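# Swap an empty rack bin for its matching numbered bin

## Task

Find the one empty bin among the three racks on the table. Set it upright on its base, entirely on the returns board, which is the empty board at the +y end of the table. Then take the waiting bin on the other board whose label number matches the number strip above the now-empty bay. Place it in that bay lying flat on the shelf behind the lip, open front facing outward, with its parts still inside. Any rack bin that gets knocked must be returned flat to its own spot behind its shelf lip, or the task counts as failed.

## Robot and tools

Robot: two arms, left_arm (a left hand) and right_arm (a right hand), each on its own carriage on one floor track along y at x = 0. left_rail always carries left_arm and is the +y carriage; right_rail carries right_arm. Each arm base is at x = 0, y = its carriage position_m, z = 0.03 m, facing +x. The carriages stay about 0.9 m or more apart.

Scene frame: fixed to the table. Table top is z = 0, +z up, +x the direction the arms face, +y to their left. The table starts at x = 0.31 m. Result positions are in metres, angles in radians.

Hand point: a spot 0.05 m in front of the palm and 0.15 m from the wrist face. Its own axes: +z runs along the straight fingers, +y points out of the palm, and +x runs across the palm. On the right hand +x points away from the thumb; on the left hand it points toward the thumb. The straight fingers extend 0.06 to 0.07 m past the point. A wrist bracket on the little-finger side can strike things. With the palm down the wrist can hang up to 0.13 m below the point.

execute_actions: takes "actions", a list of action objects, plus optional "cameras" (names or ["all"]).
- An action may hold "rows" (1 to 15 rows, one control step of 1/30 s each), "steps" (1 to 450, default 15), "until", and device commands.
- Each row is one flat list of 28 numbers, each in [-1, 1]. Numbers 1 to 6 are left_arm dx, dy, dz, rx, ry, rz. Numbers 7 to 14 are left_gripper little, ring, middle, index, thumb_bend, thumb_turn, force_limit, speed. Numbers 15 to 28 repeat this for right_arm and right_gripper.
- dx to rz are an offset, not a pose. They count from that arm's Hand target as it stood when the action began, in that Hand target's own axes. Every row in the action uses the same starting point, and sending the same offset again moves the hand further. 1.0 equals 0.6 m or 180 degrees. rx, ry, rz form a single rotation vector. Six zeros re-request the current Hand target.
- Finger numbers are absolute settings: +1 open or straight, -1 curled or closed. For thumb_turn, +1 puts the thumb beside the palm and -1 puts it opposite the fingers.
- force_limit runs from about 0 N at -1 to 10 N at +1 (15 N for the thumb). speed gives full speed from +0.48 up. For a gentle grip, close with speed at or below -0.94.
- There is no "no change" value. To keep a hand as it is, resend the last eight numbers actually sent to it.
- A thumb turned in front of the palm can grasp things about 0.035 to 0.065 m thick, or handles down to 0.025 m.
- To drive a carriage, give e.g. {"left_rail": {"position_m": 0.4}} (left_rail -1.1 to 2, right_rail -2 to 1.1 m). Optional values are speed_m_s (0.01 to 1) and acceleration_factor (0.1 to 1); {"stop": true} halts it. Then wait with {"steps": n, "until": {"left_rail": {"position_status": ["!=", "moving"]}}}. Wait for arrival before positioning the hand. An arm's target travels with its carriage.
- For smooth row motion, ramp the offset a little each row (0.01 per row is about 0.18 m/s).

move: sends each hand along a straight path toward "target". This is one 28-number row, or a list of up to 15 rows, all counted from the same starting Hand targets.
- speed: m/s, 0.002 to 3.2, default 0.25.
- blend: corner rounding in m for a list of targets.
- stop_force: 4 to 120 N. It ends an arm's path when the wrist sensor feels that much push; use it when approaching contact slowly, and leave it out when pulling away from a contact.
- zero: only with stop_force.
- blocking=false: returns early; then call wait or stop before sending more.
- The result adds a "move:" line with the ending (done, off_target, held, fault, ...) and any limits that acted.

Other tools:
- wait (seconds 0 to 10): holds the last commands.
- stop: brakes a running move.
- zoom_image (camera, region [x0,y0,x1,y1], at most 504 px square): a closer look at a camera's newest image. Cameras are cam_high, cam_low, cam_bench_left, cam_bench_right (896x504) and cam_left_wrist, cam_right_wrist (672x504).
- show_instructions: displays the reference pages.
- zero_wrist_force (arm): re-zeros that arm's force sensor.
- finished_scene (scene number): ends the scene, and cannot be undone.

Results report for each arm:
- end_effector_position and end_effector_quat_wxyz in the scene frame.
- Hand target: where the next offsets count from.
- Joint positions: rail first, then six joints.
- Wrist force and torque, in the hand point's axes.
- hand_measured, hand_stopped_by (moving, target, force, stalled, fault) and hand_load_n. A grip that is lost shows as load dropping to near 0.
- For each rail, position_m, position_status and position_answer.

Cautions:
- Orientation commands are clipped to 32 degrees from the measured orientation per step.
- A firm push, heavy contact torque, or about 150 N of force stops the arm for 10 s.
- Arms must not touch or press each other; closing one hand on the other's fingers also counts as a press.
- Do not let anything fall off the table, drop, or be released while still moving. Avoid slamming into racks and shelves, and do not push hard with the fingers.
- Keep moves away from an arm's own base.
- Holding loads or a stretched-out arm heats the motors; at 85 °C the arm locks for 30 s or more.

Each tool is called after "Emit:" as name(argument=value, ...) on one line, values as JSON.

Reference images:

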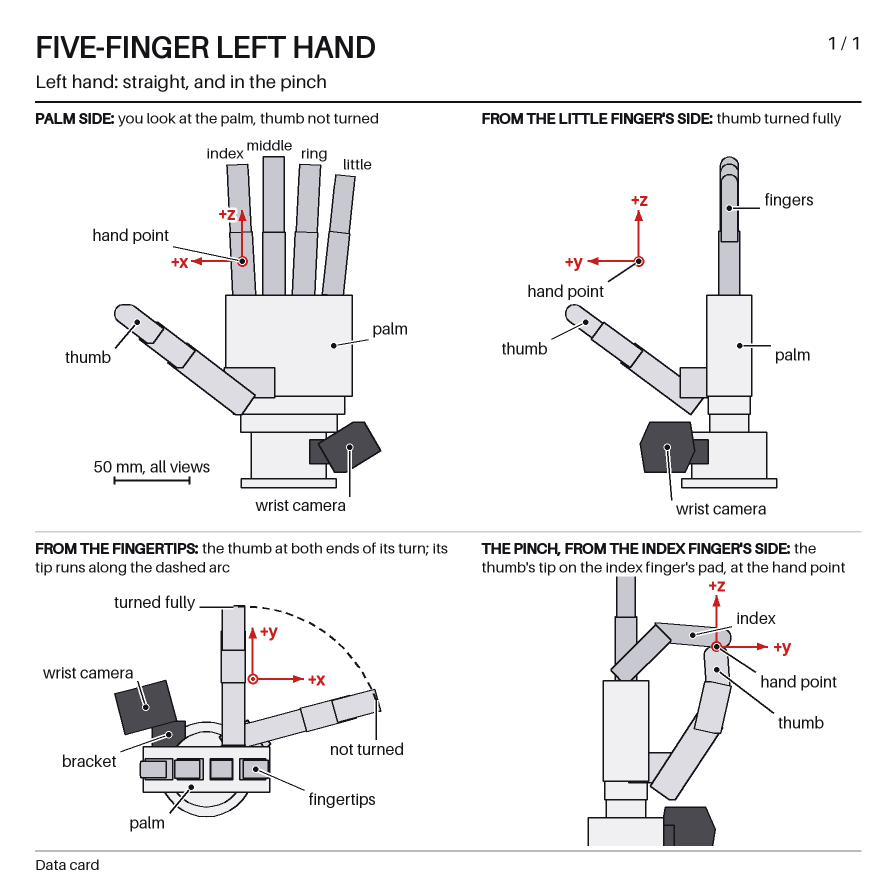

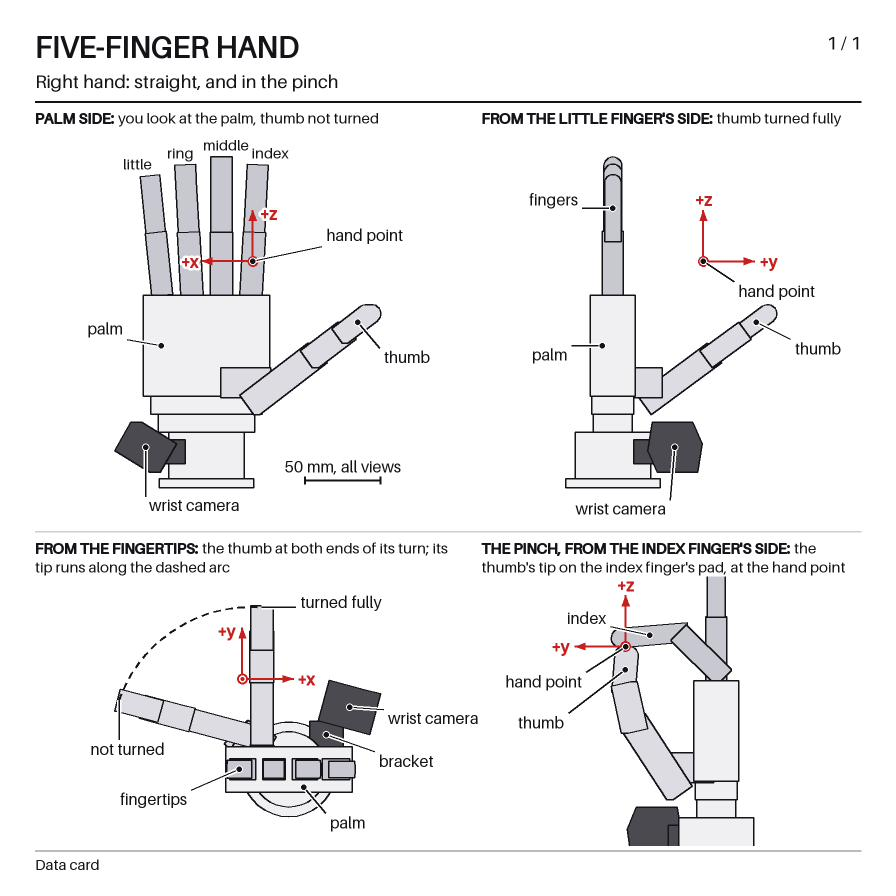

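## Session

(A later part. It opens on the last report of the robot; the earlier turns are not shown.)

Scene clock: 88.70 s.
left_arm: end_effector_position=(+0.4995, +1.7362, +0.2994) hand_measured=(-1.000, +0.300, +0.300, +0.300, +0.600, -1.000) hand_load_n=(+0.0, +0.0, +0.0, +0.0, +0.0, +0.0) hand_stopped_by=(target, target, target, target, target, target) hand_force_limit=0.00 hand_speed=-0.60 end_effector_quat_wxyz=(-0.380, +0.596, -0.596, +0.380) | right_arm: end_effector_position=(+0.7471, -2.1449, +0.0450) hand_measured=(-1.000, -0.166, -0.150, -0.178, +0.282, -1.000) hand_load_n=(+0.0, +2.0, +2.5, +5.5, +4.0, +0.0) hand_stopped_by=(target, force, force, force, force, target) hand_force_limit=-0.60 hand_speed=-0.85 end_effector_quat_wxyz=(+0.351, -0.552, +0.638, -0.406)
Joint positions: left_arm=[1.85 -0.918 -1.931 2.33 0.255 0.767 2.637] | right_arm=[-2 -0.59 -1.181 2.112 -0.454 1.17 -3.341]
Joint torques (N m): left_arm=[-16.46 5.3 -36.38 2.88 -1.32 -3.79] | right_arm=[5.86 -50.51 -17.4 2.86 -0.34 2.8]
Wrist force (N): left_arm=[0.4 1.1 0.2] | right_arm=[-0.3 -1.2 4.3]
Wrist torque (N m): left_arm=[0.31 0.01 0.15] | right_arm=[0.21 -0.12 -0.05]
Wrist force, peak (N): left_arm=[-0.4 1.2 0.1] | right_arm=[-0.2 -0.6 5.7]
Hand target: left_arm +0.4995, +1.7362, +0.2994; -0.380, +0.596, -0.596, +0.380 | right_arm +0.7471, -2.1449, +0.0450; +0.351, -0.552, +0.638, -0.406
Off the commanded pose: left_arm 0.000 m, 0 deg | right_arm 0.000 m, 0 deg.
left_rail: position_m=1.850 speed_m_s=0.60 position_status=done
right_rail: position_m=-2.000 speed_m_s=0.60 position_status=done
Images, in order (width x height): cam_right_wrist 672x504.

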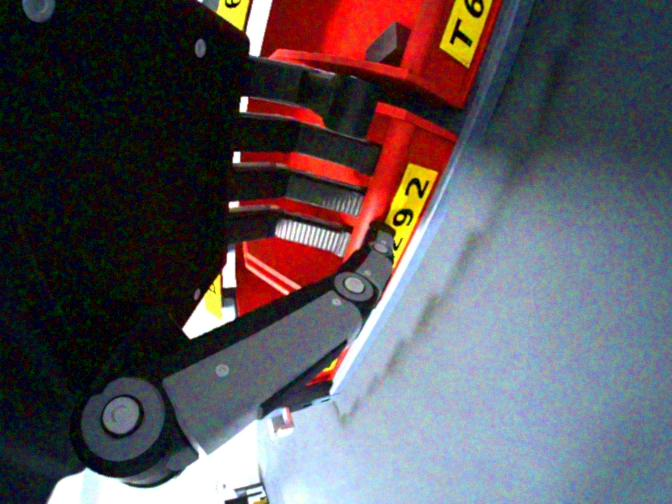

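Emit:
execute_actions(actions=[{"rows":[[0,0,0,0,0,0,-1,0.3,0.3,0.3,0.6,-1,0,-0.6,0,0,0,0,0,0,-1,-0.6,-0.6,-0.6,-0.45,-1,0.3,-0.88]],"steps":80}])

Emit:
move(target=[0,0,0,0,0,0,-1,0.3,0.3,0.3,0.6,-1,0,-0.6,0,-0.02266,-0.01057,0,0,0,-1,-0.6,-0.6,-0.6,-0.45,-1,0.3,-0.88], cameras=["cam_right_wrist","cam_bench_right"], speed=0.03)

Emit:
zoom_image(camera="cam_right_wrist", region=[200, 0, 500, 300])

Scene clock: 92.47 s.
left_arm: end_effector_position=(+0.4995, +1.7362, +0.2994) hand_measured=(-1.000, +0.300, +0.300, +0.300, +0.600, -1.000) hand_load_n=(+0.0, +0.0, +0.0, +0.0, -0.5, +0.0) hand_stopped_by=(target, target, target, target, target, target) hand_force_limit=0.00 hand_speed=-0.60 end_effector_quat_wxyz=(-0.380, +0.596, -0.596, +0.380) | right_arm: end_effector_position=(+0.7471, -2.1449, +0.0450) hand_measured=(-1.000, -0.184, -0.168, -0.186, +0.276, -1.000) hand_load_n=(+0.0, +7.5, +11.0, +6.0, +9.0, +1.0) hand_stopped_by=(target, force, force, force, force, target) hand_force_limit=0.30 hand_speed=-0.88 end_effector_quat_wxyz=(+0.351, -0.552, +0.638, -0.406)
Joint positions: left_arm=[1.85 -0.918 -1.931 2.33 0.255 0.767 2.637] | right_arm=[-2 -0.59 -1.181 2.112 -0.454 1.17 -3.341]
Joint torques (N m): left_arm=[-13.94 3.94 -35.1 2.93 -1.48 -3.53] | right_arm=[11.65 -61.54 -18.75 2.03 0.51 2.58]
Wrist force (N): left_arm=[0.2 0.9 0.0] | right_arm=[0.3 -1.8 3.1]
Wrist torque (N m): left_arm=[0.27 0.04 0.14] | right_arm=[0.17 -0.26 -0.08]
Wrist force, peak (N): left_arm=[0.4 1.1 -0.3] | right_arm=[-0.1 -1.1 5.6]
Hand target: left_arm +0.4995, +1.7362, +0.2994; -0.380, +0.596, -0.596, +0.380 | right_arm +0.7471, -2.1449, +0.0450; +0.351, -0.552, +0.638, -0.406
Off the commanded pose: left_arm 0.000 m, 0 deg | right_arm 0.000 m, 0 deg.
left_rail: position_m=1.850 speed_m_s=0.60 position_status=done
right_rail: position_m=-2.000 speed_m_s=0.60 position_status=done

Scene clock: 93.33 s.
left_arm: end_effector_position=(+0.4995, +1.7362, +0.2994) hand_measured=(-1.000, +0.300, +0.300, +0.300, +0.600, -1.000) hand_load_n=(+0.0, +0.0, +0.0, +0.0, +0.0, +0.0) hand_stopped_by=(target, target, target, target, target, target) hand_force_limit=0.00 hand_speed=-0.60 end_effector_quat_wxyz=(-0.380, +0.596, -0.596, +0.380) | right_arm: end_effector_position=(+0.7471, -2.1449, +0.0599) hand_measured=(-1.000, -0.186, -0.168, -0.186, +0.276, -1.000) hand_load_n=(+0.0, +4.0, +11.5, +7.5, +7.5, +1.0) hand_stopped_by=(target, force, force, force, force, target) hand_force_limit=0.30 hand_speed=-0.88 end_effector_quat_wxyz=(+0.351, -0.552, +0.638, -0.406)
Joint positions: left_arm=[1.85 -0.918 -1.931 2.33 0.255 0.767 2.637] | right_arm=[-2 -0.59 -1.203 2.106 -0.426 1.17 -3.341]
Joint torques (N m): left_arm=[-15.29 4.45 -35.11 2.62 -1.17 -3.73] | right_arm=[10.53 -63.64 -35.76 2.65 0.38 1.96]
Wrist force (N): left_arm=[-0.1 0.4 0.5] | right_arm=[-0.4 0.6 0.5]
Wrist torque (N m): left_arm=[0.16 0.10 0.13] | right_arm=[0.16 -0.08 0.00]
Wrist force, peak (N): left_arm=[-0.1 1.1 0.2] | right_arm=[-0.3 0.2 3.9]
Hand target: left_arm +0.4995, +1.7362, +0.2994; -0.380, +0.596, -0.596, +0.380 | right_arm +0.7471, -2.1449, +0.0600; +0.351, -0.552, +0.638, -0.406
Off the commanded pose: left_arm 0.000 m, 0 deg | right_arm 0.000 m, 0 deg.
left_rail: position_m=1.850 speed_m_s=0.60 position_status=done
right_rail: position_m=-2.000 speed_m_s=0.60 position_status=done
move: done
Images, in order (width x height): cam_bench_right 896x504, cam_right_wrist 672x504.

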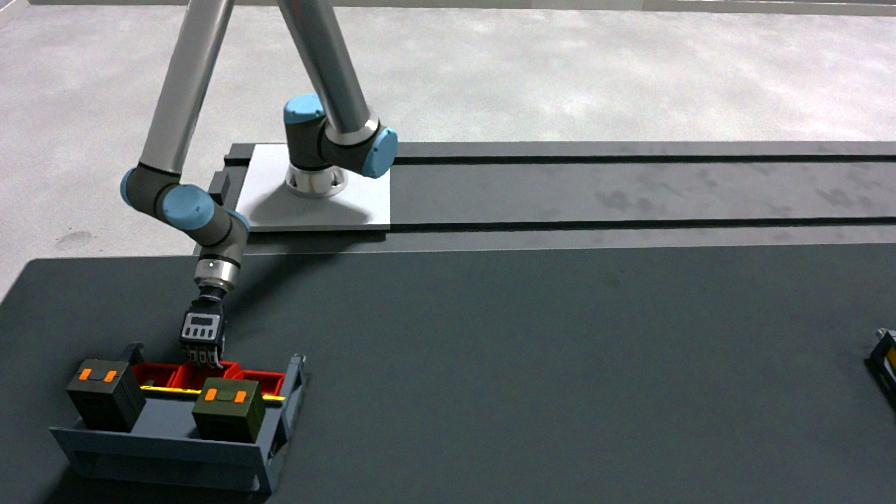

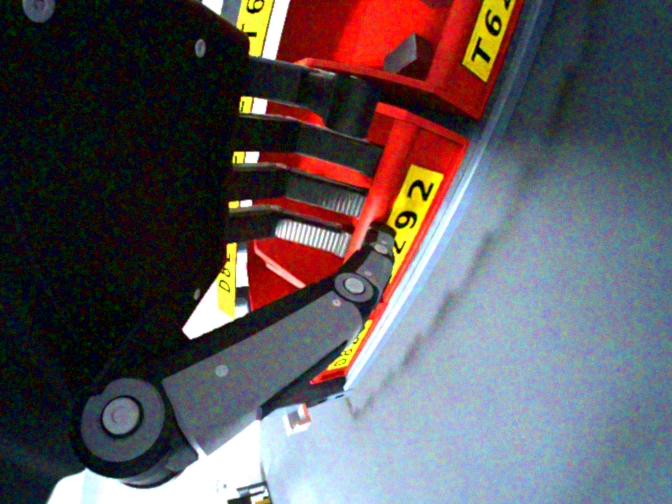

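Scaled by 1.680 from the camera's 672x504 image, which has a finer 960x720 frame.

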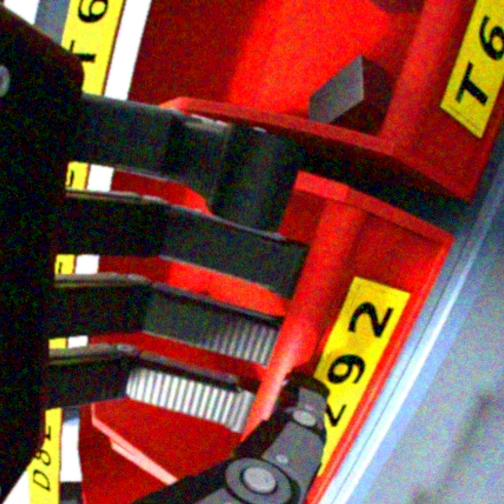

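Emit:
move(target=[[0,0,0,0,0,0,-1,0.3,0.3,0.3,0.6,-1,0,-0.6,0,0.0704,-0.151,0,0,0,-1,-0.6,-0.6,-0.6,-0.45,-1,0.3,-0.88],[0,0,0,0,0,0,-1,0.3,0.3,0.3,0.6,-1,0,-0.6,0,0.0744,-0.2779,0,0,0,-1,-0.6,-0.6,-0.6,-0.45,-1,0.3,-0.88]], cameras=["cam_right_wrist","cam_bench_right"], speed=0.06, stop_force=6)

Emit:
zoom_image(camera="cam_bench_right", region=[90, 280, 340, 460])

Scene clock: 99.70 s.
left_arm: end_effector_position=(+0.4995, +1.7362, +0.2994) hand_measured=(-1.000, +0.300, +0.300, +0.300, +0.600, -1.000) hand_load_n=(+0.0, +0.0, +0.0, +0.0, +0.0, +0.0) hand_stopped_by=(target, target, target, target, target, target) hand_force_limit=0.00 hand_speed=-0.60 end_effector_quat_wxyz=(-0.380, +0.596, -0.596, +0.380) | right_arm: end_effector_position=(+0.5789, -2.1204, +0.0900) hand_measured=(-1.000, -0.186, -0.168, -0.186, +0.276, -1.000) hand_load_n=(+0.0, +0.5, +13.0, +4.0, +9.0, +0.5) hand_stopped_by=(target, force, force, force, force, target) hand_force_limit=0.30 hand_speed=-0.88 end_effector_quat_wxyz=(+0.351, -0.552, +0.638, -0.406)
Joint positions: left_arm=[1.85 -0.918 -1.931 2.33 0.255 0.767 2.637] | right_arm=[-2 -0.798 -1.476 2.41 -0.404 0.988 -3.454]
Joint torques (N m): left_arm=[-16.71 4.43 -33.83 2.86 -1.19 -3.64] | right_arm=[-13.36 -37.76 -14.69 3 -2.65 -3.87]
Wrist force (N): left_arm=[0.4 0.2 0.0] | right_arm=[-0.5 0.1 1.1]
Wrist torque (N m): left_arm=[0.18 0.02 0.17] | right_arm=[0.16 -0.10 0.02]
Wrist force, peak (N): left_arm=[0.4 1.4 0.4] | right_arm=[-0.3 0.5 1.5]
Hand target: left_arm +0.4995, +1.7362, +0.2994; -0.380, +0.596, -0.596, +0.380 | right_arm +0.5789, -2.1204, +0.0900; +0.351, -0.552, +0.638, -0.406
Off the commanded pose: left_arm 0.000 m, 0 deg | right_arm 0.000 m, 0 deg.
left_rail: position_m=1.850 speed_m_s=0.60 position_status=done
right_rail: position_m=-2.000 speed_m_s=0.60 position_status=done
move: done
Images, in order (width x height): cam_bench_right 896x504, cam_right_wrist 672x504.

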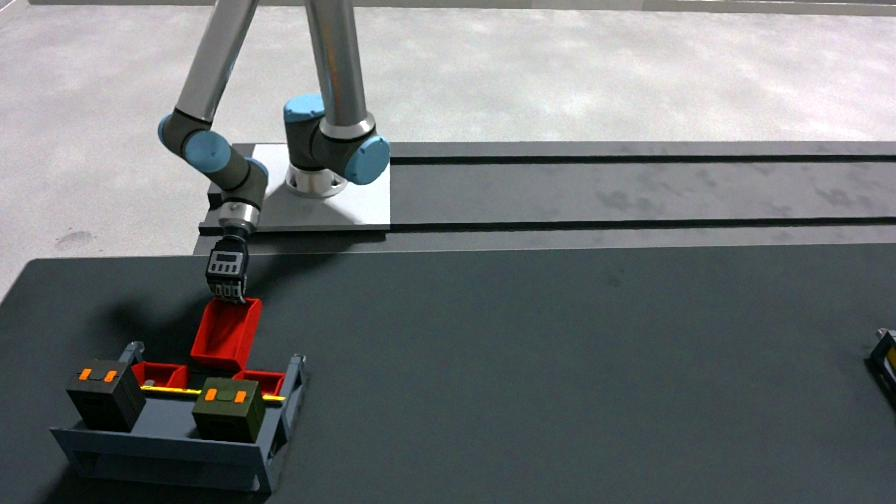

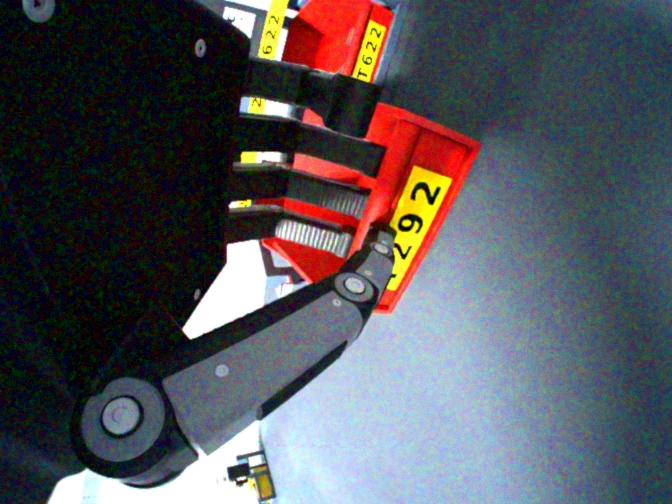

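Scaled by 2.016 from the camera's 896x504 image, which has a finer 1280x720 frame.

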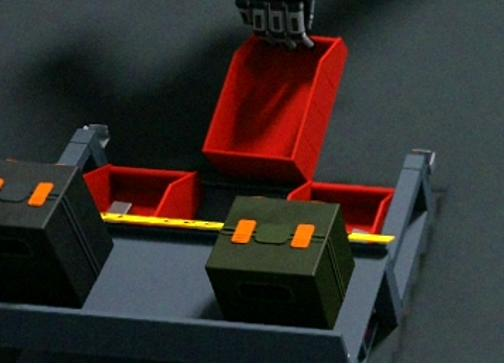

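Emit:
move(target=[[-0.07,0.113,0.0528,0,0,0,-1,0.25,0.25,0.25,0.5,-1,0,-0.6,0,-0.1601,-0.1298,0,0,0,-1,-0.6,-0.6,-0.6,-0.45,-1,0.3,-0.88],[-0.1417,0.2265,0.1057,0,0,0,-1,0.25,0.25,0.25,0.5,-1,0,-0.6,-0.3575,-0.4305,-0.2992,0,-0.0418,-0.0195,-1,-0.6,-0.6,-0.6,-0.45,-1,0.3,-0.88]], cameras=["cam_left_wrist","cam_bench_left","cam_bench_right"], speed=0.12, blend=0.03)

Emit:
zoom_image(camera="cam_left_wrist", region=[60, 0, 360, 300])

Emit:
zoom_image(camera="cam_bench_left", region=[400, 250, 700, 410])

Emit:
zoom_image(camera="cam_bench_right", region=[90, 280, 340, 460])

Scene clock: 108.07 s.
left_arm: end_effector_position=(+0.4996, +1.8212, +0.1495) hand_measured=(-1.000, +0.250, +0.250, +0.250, +0.500, -1.000) hand_load_n=(+0.0, +0.0, +0.0, +0.0, +0.5, +0.5) hand_stopped_by=(target, target, target, target, target, target) hand_force_limit=0.00 hand_speed=-0.60 end_effector_quat_wxyz=(-0.380, +0.596, -0.596, +0.380) | right_arm: end_effector_position=(+0.5569, -1.9005, +0.4000) hand_measured=(-1.000, -0.186, -0.170, -0.188, +0.274, -1.000) hand_load_n=(+0.0, +0.0, +0.0, +0.0, +0.0, +0.0) hand_stopped_by=(target, force, force, force, force, target) hand_force_limit=0.30 hand_speed=-0.88 end_effector_quat_wxyz=(-0.380, +0.596, -0.596, +0.380)
Joint positions: left_arm=[1.85 -0.656 -1.795 2.541 -0.214 0.985 2.827] | right_arm=[-2 -0.326 -1.916 2.114 0.26 1.276 -3.284]
Joint torques (N m): left_arm=[9.92 5.12 -22.05 -1.15 1.3 4.05] | right_arm=[12.75 -0.9 -50.73 3.01 2.27 3.04]
Wrist force (N): left_arm=[0.8 0.2 0.2] | right_arm=[0.2 -1.1 0.7]
Wrist torque (N m): left_arm=[0.12 0.00 0.09] | right_arm=[0.06 -0.21 -0.27]
Wrist force, peak (N): left_arm=[1.1 0.3 -0.6] | right_arm=[-0.8 0.2 1.6]
Hand target: left_arm +0.4996, +1.8212, +0.1494; -0.380, +0.596, -0.596, +0.380 | right_arm +0.5569, -1.9004, +0.4000; -0.380, +0.596, -0.596, +0.380
Off the commanded pose: left_arm 0.000 m, 0 deg | right_arm 0.000 m, 0 deg.
left_rail: position_m=1.850 speed_m_s=0.60 position_status=done
right_rail: position_m=-2.000 speed_m_s=0.60 position_status=done
move: done
Images, in order (width x height): cam_bench_left 896x504, cam_bench_right 896x504, cam_left_wrist 672x504.

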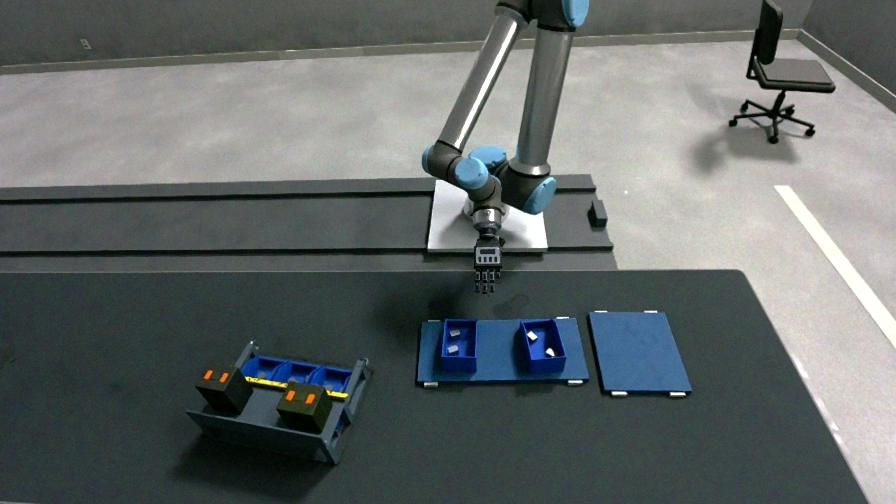

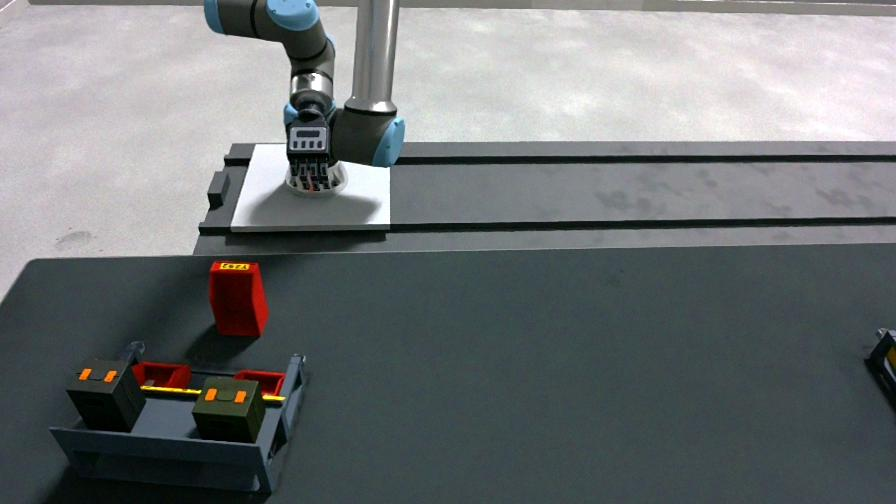

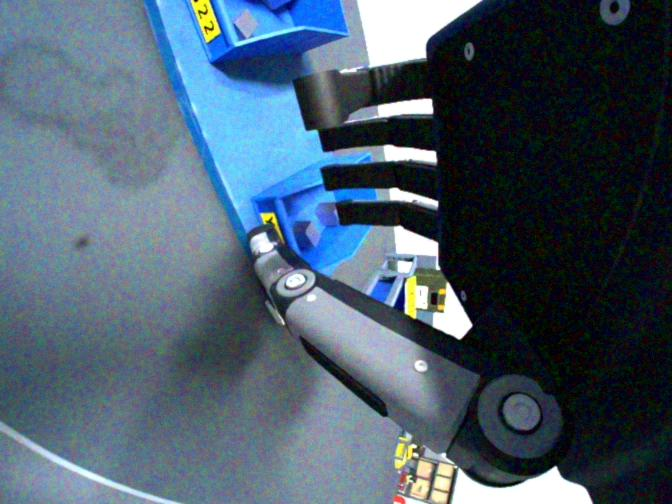

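Scaled by 1.680 from the camera's 672x504 image, which has a finer 960x720 frame.

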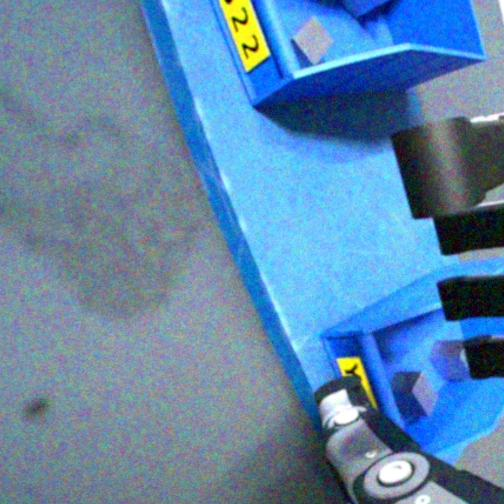

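Scaled by 1.680 from the camera's 896x504 image, which has a finer 1280x720 frame.

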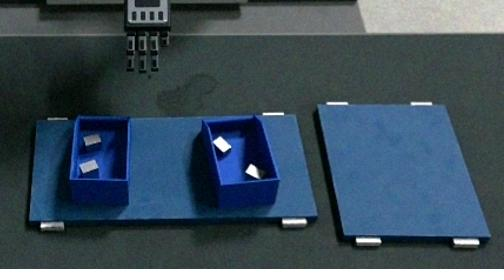

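Scaled by 2.016 from the camera's 896x504 image, which has a finer 1280x720 frame.

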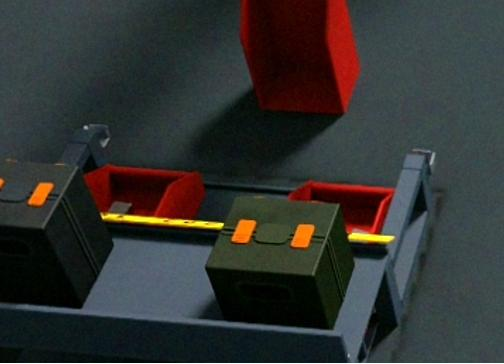

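Emit:
execute_actions(actions=[], cameras=["cam_bench_right","cam_right_wrist","cam_low"])

Emit:
zoom_image(camera="cam_bench_right", region=[120, 200, 370, 380])

Scene clock: 108.97 s.
left_arm: end_effector_position=(+0.4996, +1.8212, +0.1494) hand_measured=(-1.000, +0.250, +0.250, +0.250, +0.500, -1.000) hand_load_n=(+0.0, +0.0, +0.0, +0.0, +0.0, +0.0) hand_stopped_by=(target, target, target, target, target, target) hand_force_limit=0.00 hand_speed=-0.60 end_effector_quat_wxyz=(-0.380, +0.596, -0.596, +0.380) | right_arm: end_effector_position=(+0.5569, -1.9004, +0.4000) hand_measured=(-1.000, -0.186, -0.170, -0.188, +0.274, -1.000) hand_load_n=(+0.0, +0.0, +0.0, +0.0, +0.0, +0.0) hand_stopped_by=(target, force, force, force, force, target) hand_force_limit=0.30 hand_speed=-0.88 end_effector_quat_wxyz=(-0.380, +0.596, -0.596, +0.380)
Joint positions: left_arm=[1.85 -0.656 -1.795 2.541 -0.214 0.985 2.827] | right_arm=[-2 -0.326 -1.916 2.114 0.26 1.276 -3.284]
Joint velocities: within noise
Joint torques (N m): left_arm=[13.88 3.69 -21.55 -0.62 1.48 4.51] | right_arm=[13.5 -1.14 -50.28 2.49 2.35 3.03]
Motor temperatures (°C): left_arm=[30 37 27 39 45 33] | right_arm=[38 29 35 36 35 36]
Wrist force (N): left_arm=[0.6 -0.1 0.1] | right_arm=[0.3 -0.4 0.6]
Wrist torque (N m): left_arm=[0.07 0.05 0.08] | right_arm=[0.16 -0.22 -0.24]
Wrist force, peak (N): left_arm=[0.7 0.9 0.0] | right_arm=[0.3 -0.6 0.7]
Hand target: left_arm +0.4996, +1.8212, +0.1494; -0.380, +0.596, -0.596, +0.380 | right_arm +0.5569, -1.9004, +0.4000; -0.380, +0.596, -0.596, +0.380
Off the commanded pose: left_arm 0.000 m, 0 deg | right_arm 0.000 m, 0 deg.
left_rail: position_m=1.850 speed_m_s=0.60 position_status=done
right_rail: position_m=-2.000 speed_m_s=0.60 position_status=done
Images, in order (width x height): cam_low 896x504, cam_bench_right 896x504, cam_right_wrist 672x504.

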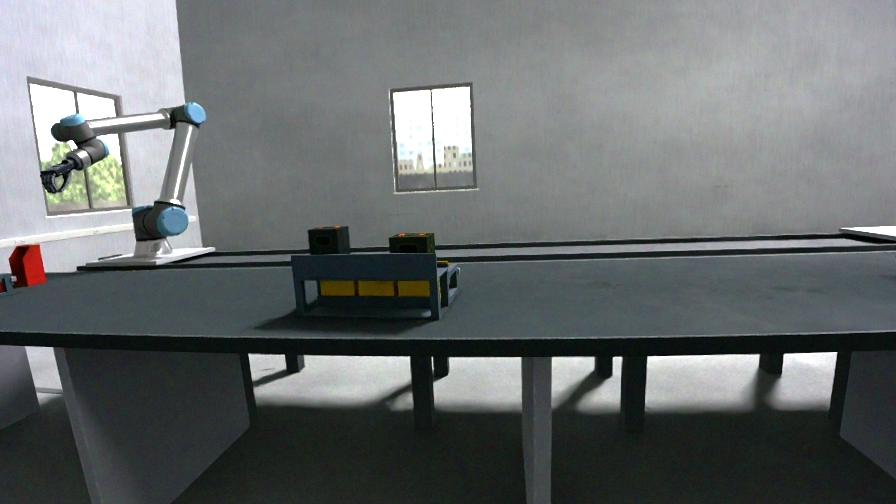

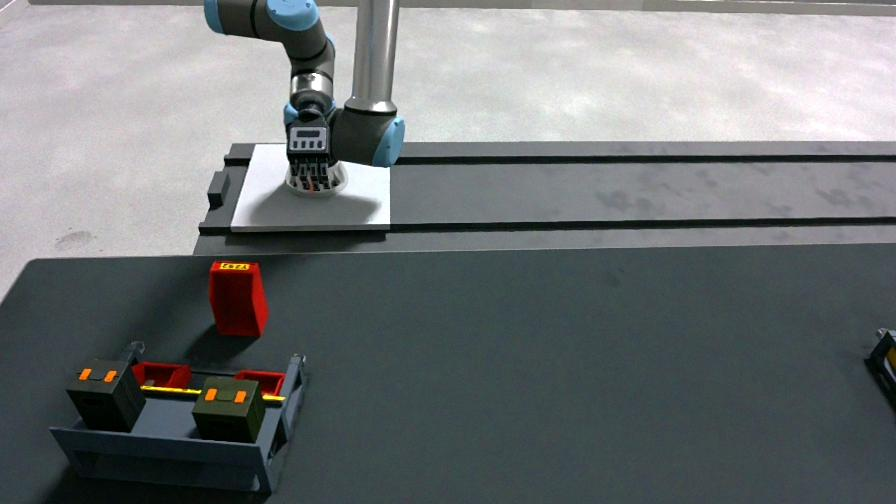

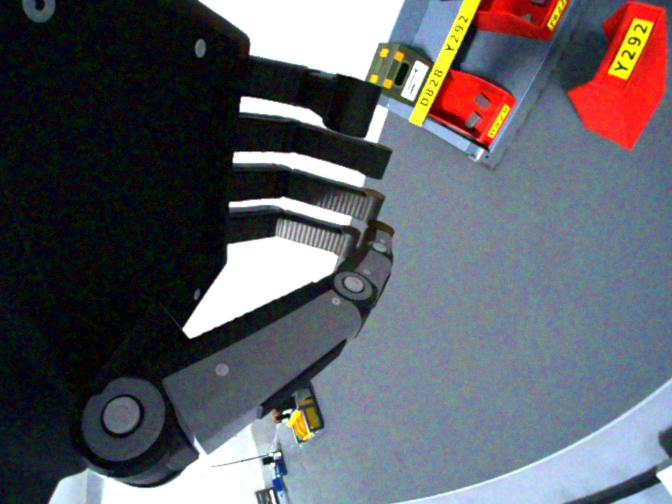

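Scaled by 2.016 from the camera's 896x504 image, which has a finer 1280x720 frame.

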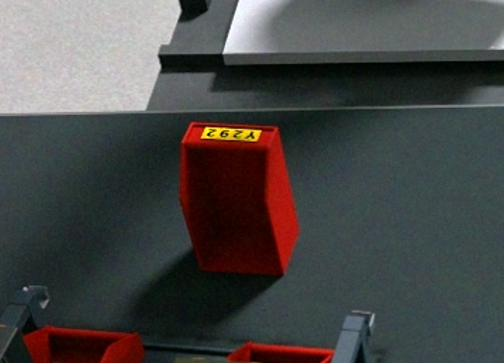

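Emit:
zoom_image(camera="cam_bench_right", region=[190, 240, 290, 350])

Emit:
zoom_image(camera="cam_right_wrist", region=[522, 0, 672, 160])

Emit:
zoom_image(camera="cam_low", region=[0, 220, 90, 310])

Scaled by 4.582 from the camera's 896x504 image, which has a finer 1280x720 frame.

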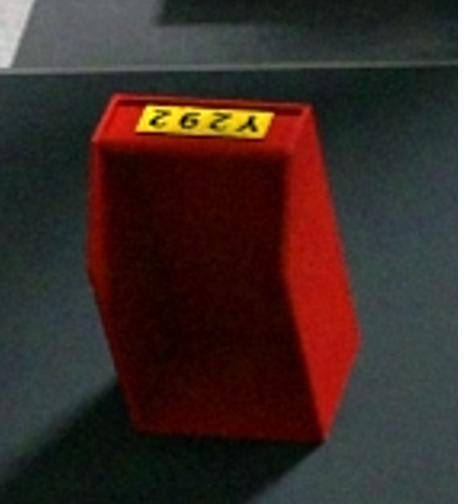

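Scaled by 3.150 from the camera's 672x504 image, which has a finer 960x720 frame.

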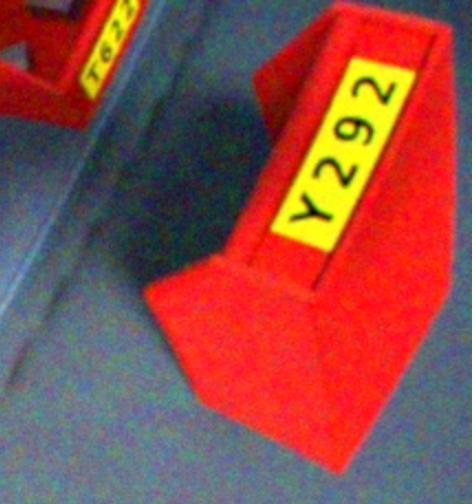

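Scaled by 5.600 from the camera's 896x504 image, which has a finer 1280x720 frame.

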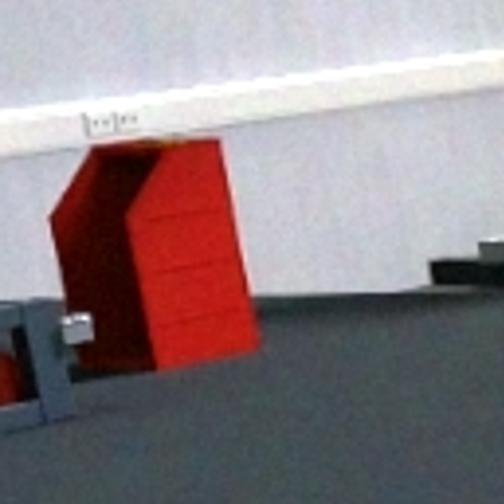

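Emit:
move(target=[0,0,0,0,0,0,-1,0.25,0.25,0.25,0.5,-1,0,-0.6,0.0833,-0.0353,-0.1212,-0.4444,0,0,-1,0.25,0.25,0.25,0.5,-1,0,-0.6], cameras=["cam_bench_right","cam_right_wrist","cam_low"], speed=0.25)

Scene clock: 148.10 s.
left_arm: end_effector_position=(+0.4996, +1.8212, +0.1494) hand_measured=(-1.000, +0.250, +0.250, +0.250, +0.500, -1.000) hand_load_n=(+0.0, +0.0, +0.0, +0.0, +0.0, +0.0) hand_stopped_by=(target, target, target, target, target, target) hand_force_limit=0.00 hand_speed=-0.60 end_effector_quat_wxyz=(-0.380, +0.596, -0.596, +0.380) | right_arm: end_effector_position=(+0.4999, -1.9504, +0.4500) hand_measured=(-1.000, +0.250, +0.250, +0.250, +0.500, -1.000) hand_load_n=(+0.0, +0.0, +0.0, +0.0, +0.0, +0.0) hand_stopped_by=(target, target, target, target, target, target) hand_force_limit=0.00 hand_speed=-0.60 end_effector_quat_wxyz=(+0.092, +0.701, -0.701, -0.092)
Joint positions: left_arm=[1.85 -0.656 -1.795 2.541 -0.214 0.985 2.827] | right_arm=[-2 -0.251 -1.299 1.544 1.58 1.635 -3.385]
Joint torques (N m): left_arm=[12.93 3.47 -22.95 -1 1.6 4.28] | right_arm=[13.93 -44.66 -45.92 6.91 2.64 3.16]
Wrist force (N): left_arm=[0.5 0.1 0.4] | right_arm=[0.7 0.1 -0.4]
Wrist torque (N m): left_arm=[0.09 0.06 0.07] | right_arm=[0.02 -0.01 0.08]
Wrist force, peak (N): left_arm=[0.8 1.0 0.5] | right_arm=[0.9 0.9 -0.2]
Hand target: left_arm +0.4996, +1.8212, +0.1494; -0.380, +0.596, -0.596, +0.380 | right_arm +0.4999, -1.9504, +0.4500; +0.092, +0.701, -0.701, -0.092
Off the commanded pose: left_arm 0.000 m, 0 deg | right_arm 0.000 m, 0 deg.
left_rail: position_m=1.850 speed_m_s=0.60 position_status=done
right_rail: position_m=-2.000 speed_m_s=0.60 position_status=done
move: done
Images, in order (width x height): cam_low 896x504, cam_bench_right 896x504, cam_right_wrist 672x504.

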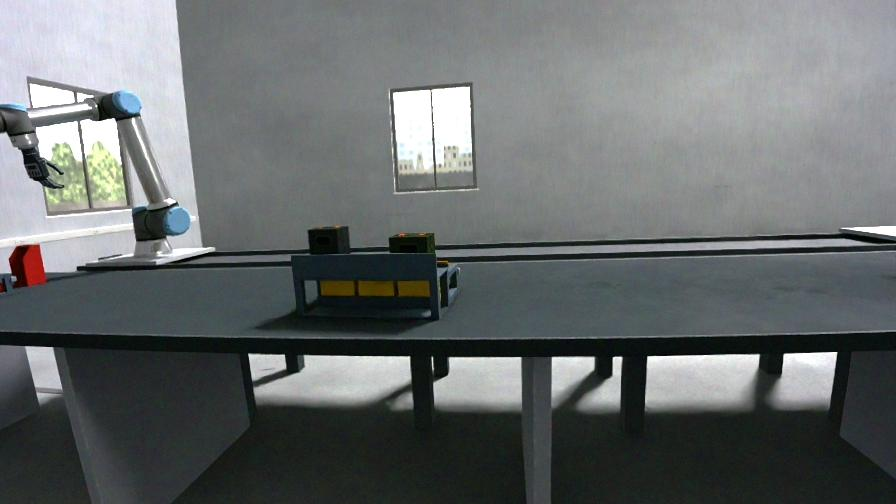

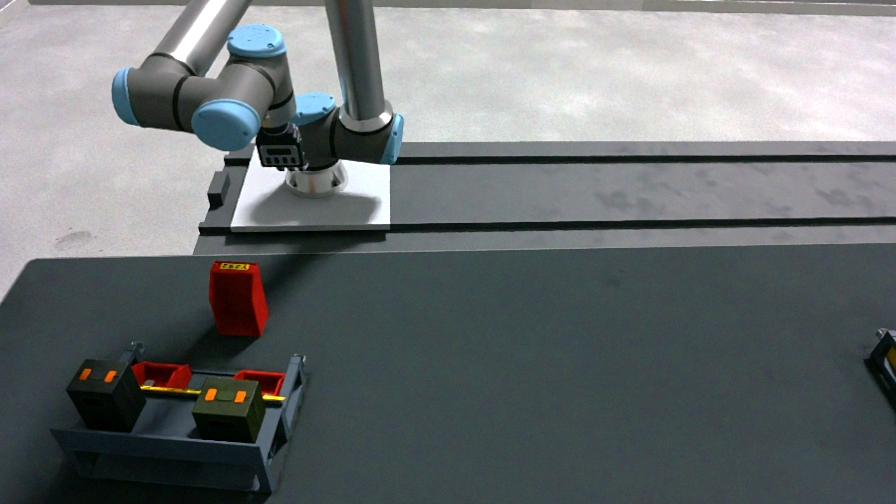

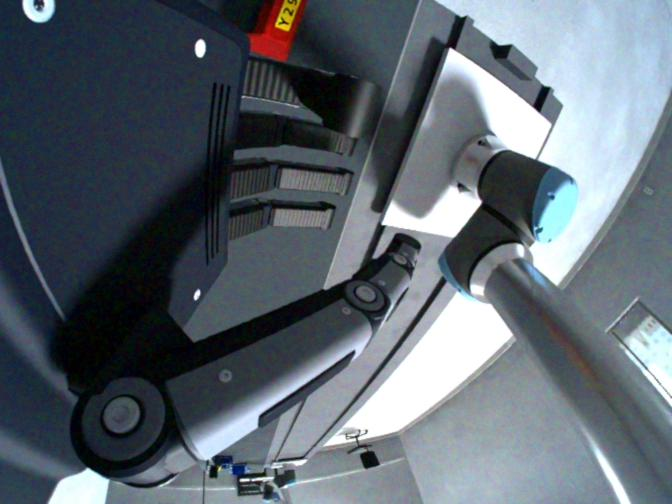

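Emit:
move(target=[0,0,0,0,0,0,-1,0.25,0.25,0.25,0.5,-1,0,-0.6,0.274,-0.2128,0.15,0,-0.00647,0.02415,-1,0.25,0.25,0.25,0.5,-1,0,-0.6], cameras=["cam_bench_right","cam_right_wrist","cam_low"], speed=0.15)

Emit:
zoom_image(camera="cam_bench_right", region=[140, 160, 340, 360])

Emit:
zoom_image(camera="cam_right_wrist", region=[200, 0, 500, 300])

Emit:
zoom_image(camera="cam_low", region=[0, 150, 150, 310])

Scene clock: 151.20 s.
left_arm: end_effector_position=(+0.4996, +1.8212, +0.1494) hand_measured=(-1.000, +0.250, +0.250, +0.250, +0.500, -1.000) hand_load_n=(+0.0, +0.0, +0.5, +0.0, +0.0, +0.0) hand_stopped_by=(target, target, target, target, target, target) hand_force_limit=0.00 hand_speed=-0.60 end_effector_quat_wxyz=(-0.380, +0.596, -0.596, +0.380) | right_arm: end_effector_position=(+0.5999, -2.1147, +0.3301) hand_measured=(-1.000, +0.250, +0.250, +0.250, +0.500, -1.000) hand_load_n=(+0.0, +0.0, +0.0, +0.0, +0.0, +0.0) hand_stopped_by=(target, target, target, target, target, target) hand_force_limit=0.00 hand_speed=-0.60 end_effector_quat_wxyz=(+0.089, +0.673, -0.728, -0.096)
Joint positions: left_arm=[1.85 -0.656 -1.795 2.541 -0.214 0.985 2.827] | right_arm=[-2 -0.449 -1.057 1.416 1.457 1.665 -3.5]
Joint torques (N m): left_arm=[12.4 2.54 -21.79 -0.6 1.49 4.34] | right_arm=[-12.05 -64.35 -42.62 2.2 2.82 -3.58]
Wrist force (N): left_arm=[0.3 0.4 0.2] | right_arm=[0.2 1.2 -0.9]
Wrist torque (N m): left_arm=[0.15 0.09 0.05] | right_arm=[0.19 0.12 0.30]
Wrist force, peak (N): left_arm=[0.6 0.4 0.7] | right_arm=[0.2 1.2 -0.9]
Hand target: left_arm +0.4996, +1.8212, +0.1494; -0.380, +0.596, -0.596, +0.380 | right_arm +0.6000, -2.1148, +0.3300; +0.089, +0.673, -0.728, -0.096
Off the commanded pose: left_arm 0.000 m, 0 deg | right_arm 0.000 m, 0 deg.
left_rail: position_m=1.850 speed_m_s=0.60 position_status=done
right_rail: position_m=-2.000 speed_m_s=0.60 position_status=done
move: done
Images, in order (width x height): cam_low 896x504, cam_bench_right 896x504, cam_right_wrist 672x504.

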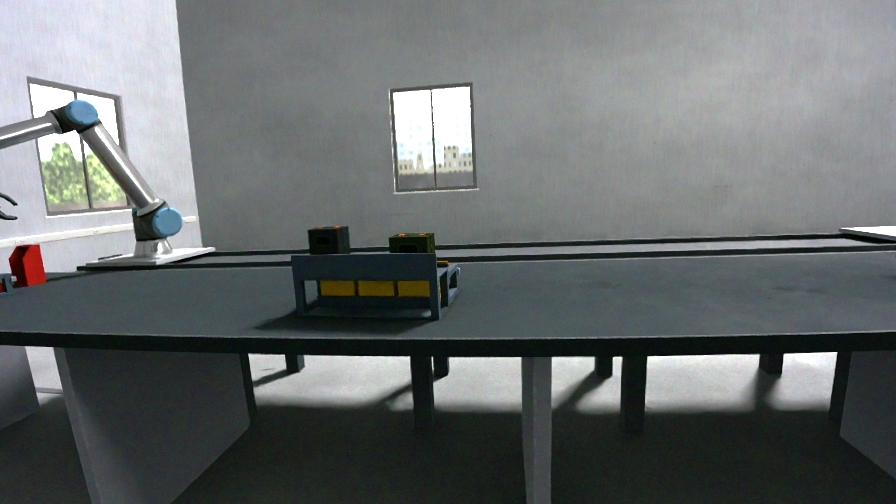

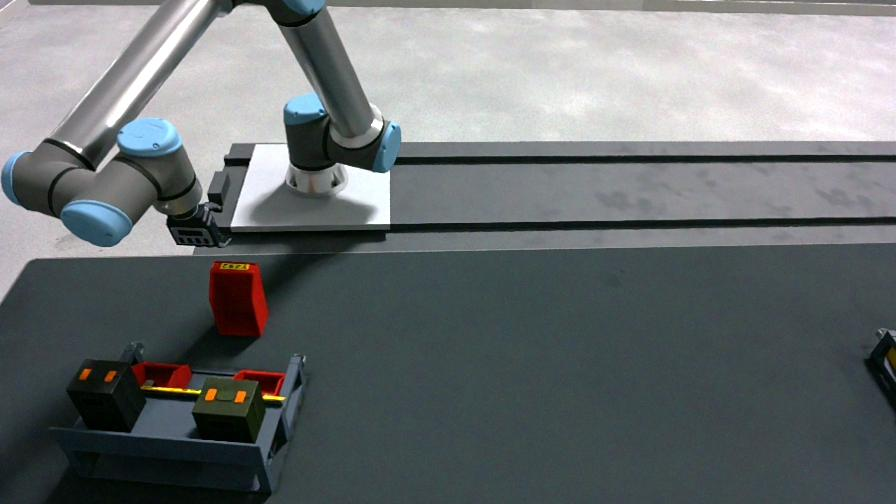

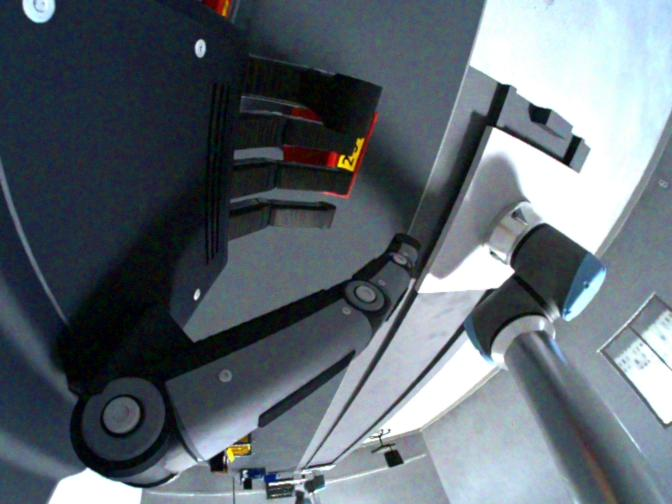

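Scaled by 2.520 from the camera's 896x504 image, which has a finer 1280x720 frame.

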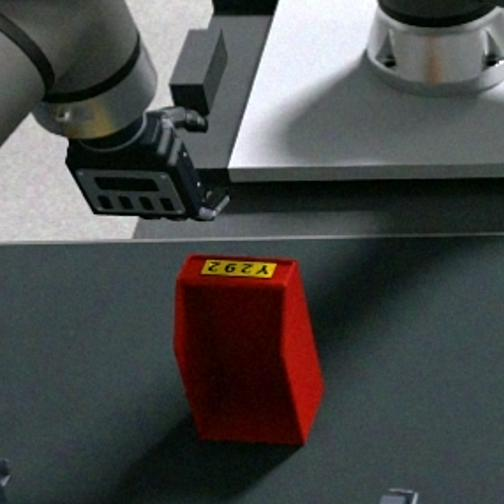

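Scaled by 1.680 from the camera's 672x504 image, which has a finer 960x720 frame.

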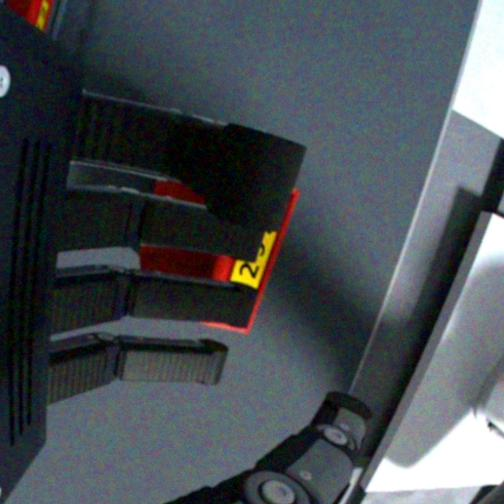

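Scaled by 3.150 from the camera's 896x504 image, which has a finer 1280x720 frame.

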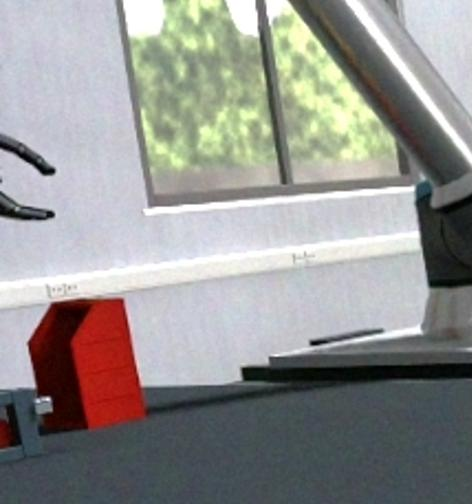

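Emit:
move(target=[0,0,0,0,0,0,-1,0.25,0.25,0.25,0.5,-1,0,-0.6,0,-0.0474,0.1771,0,0,0,-1,0.25,0.25,0.25,0.5,-1,0,-0.6], cameras=["cam_bench_right","cam_right_wrist"], speed=0.1, stop_force=6)

Emit:
zoom_image(camera="cam_bench_right", region=[160, 210, 300, 350])

Emit:
zoom_image(camera="cam_right_wrist", region=[200, 0, 500, 300])

Scene clock: 164.33 s.
left_arm: end_effector_position=(+0.4996, +1.8212, +0.1494) hand_measured=(-1.000, +0.250, +0.250, +0.250, +0.500, -1.000) hand_load_n=(+0.0, +0.0, +0.0, +0.0, +0.0, +0.0) hand_stopped_by=(target, target, target, target, target, target) hand_force_limit=0.00 hand_speed=-0.60 end_effector_quat_wxyz=(-0.380, +0.596, -0.596, +0.380) | right_arm: end_effector_position=(+0.5999, -2.1148, +0.2200) hand_measured=(-1.000, +0.250, +0.250, +0.250, +0.500, -1.000) hand_load_n=(+0.0, +0.0, +0.0, +0.0, +0.0, +0.0) hand_stopped_by=(target, target, target, target, target, target) hand_force_limit=0.00 hand_speed=-0.60 end_effector_quat_wxyz=(+0.089, +0.673, -0.728, -0.096)
Joint positions: left_arm=[1.85 -0.656 -1.795 2.541 -0.214 0.985 2.827] | right_arm=[-2 -0.449 -0.979 1.503 1.292 1.665 -3.5]
Joint torques (N m): left_arm=[13.12 3.05 -21.72 -1.14 1.5 4.36] | right_arm=[-13.87 -68.57 -21.75 2.02 1.09 -4.18]
Wrist force (N): left_arm=[0.5 0.0 0.5] | right_arm=[0.0 0.6 -0.9]
Wrist torque (N m): left_arm=[0.06 0.06 0.08] | right_arm=[0.20 0.09 0.31]
Wrist force, peak (N): left_arm=[1.0 0.6 0.7] | right_arm=[0.3 1.2 -2.0]
Hand target: left_arm +0.4996, +1.8212, +0.1494; -0.380, +0.596, -0.596, +0.380 | right_arm +0.5999, -2.1148, +0.2200; +0.089, +0.673, -0.728, -0.096
Off the commanded pose: left_arm 0.000 m, 0 deg | right_arm 0.000 m, 0 deg.
left_rail: position_m=1.850 speed_m_s=0.60 position_status=done
right_rail: position_m=-2.000 speed_m_s=0.60 position_status=done
move: done
Images, in order (width x height): cam_bench_right 896x504, cam_right_wrist 672x504.

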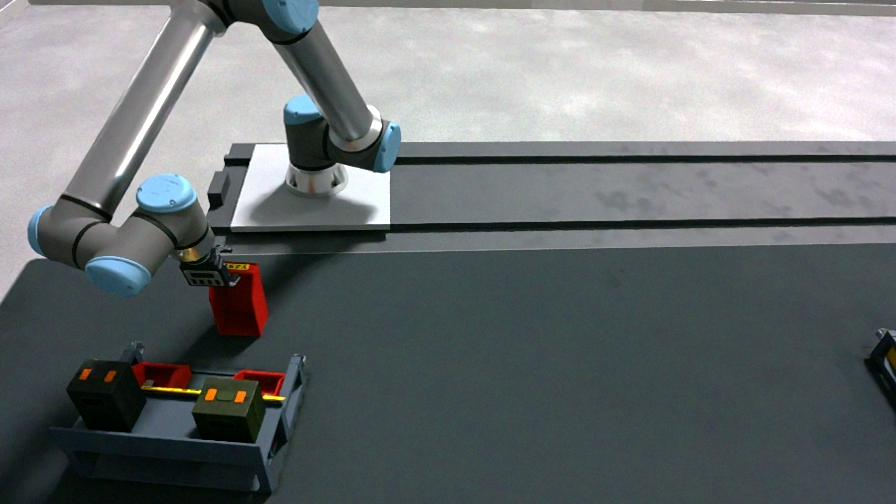

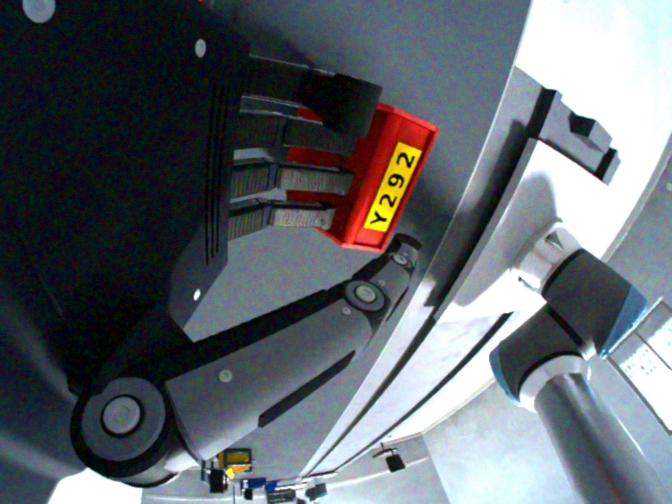

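Scaled by 3.600 from the camera's 896x504 image, which has a finer 1280x720 frame.

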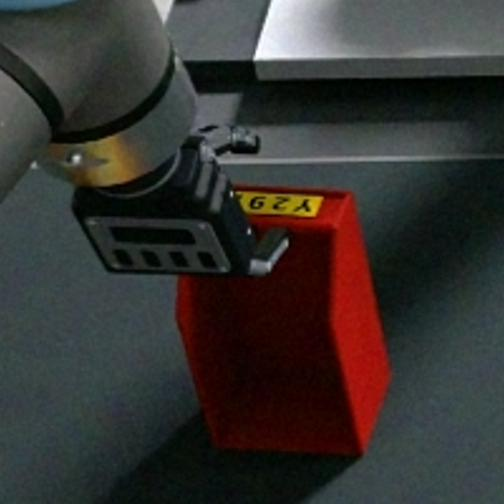

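Scaled by 1.680 from the camera's 672x504 image, which has a finer 960x720 frame.

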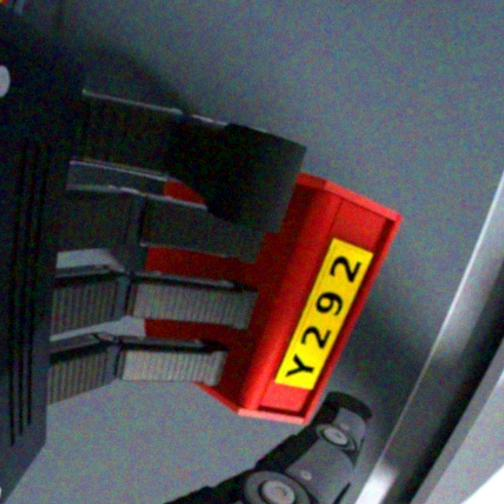

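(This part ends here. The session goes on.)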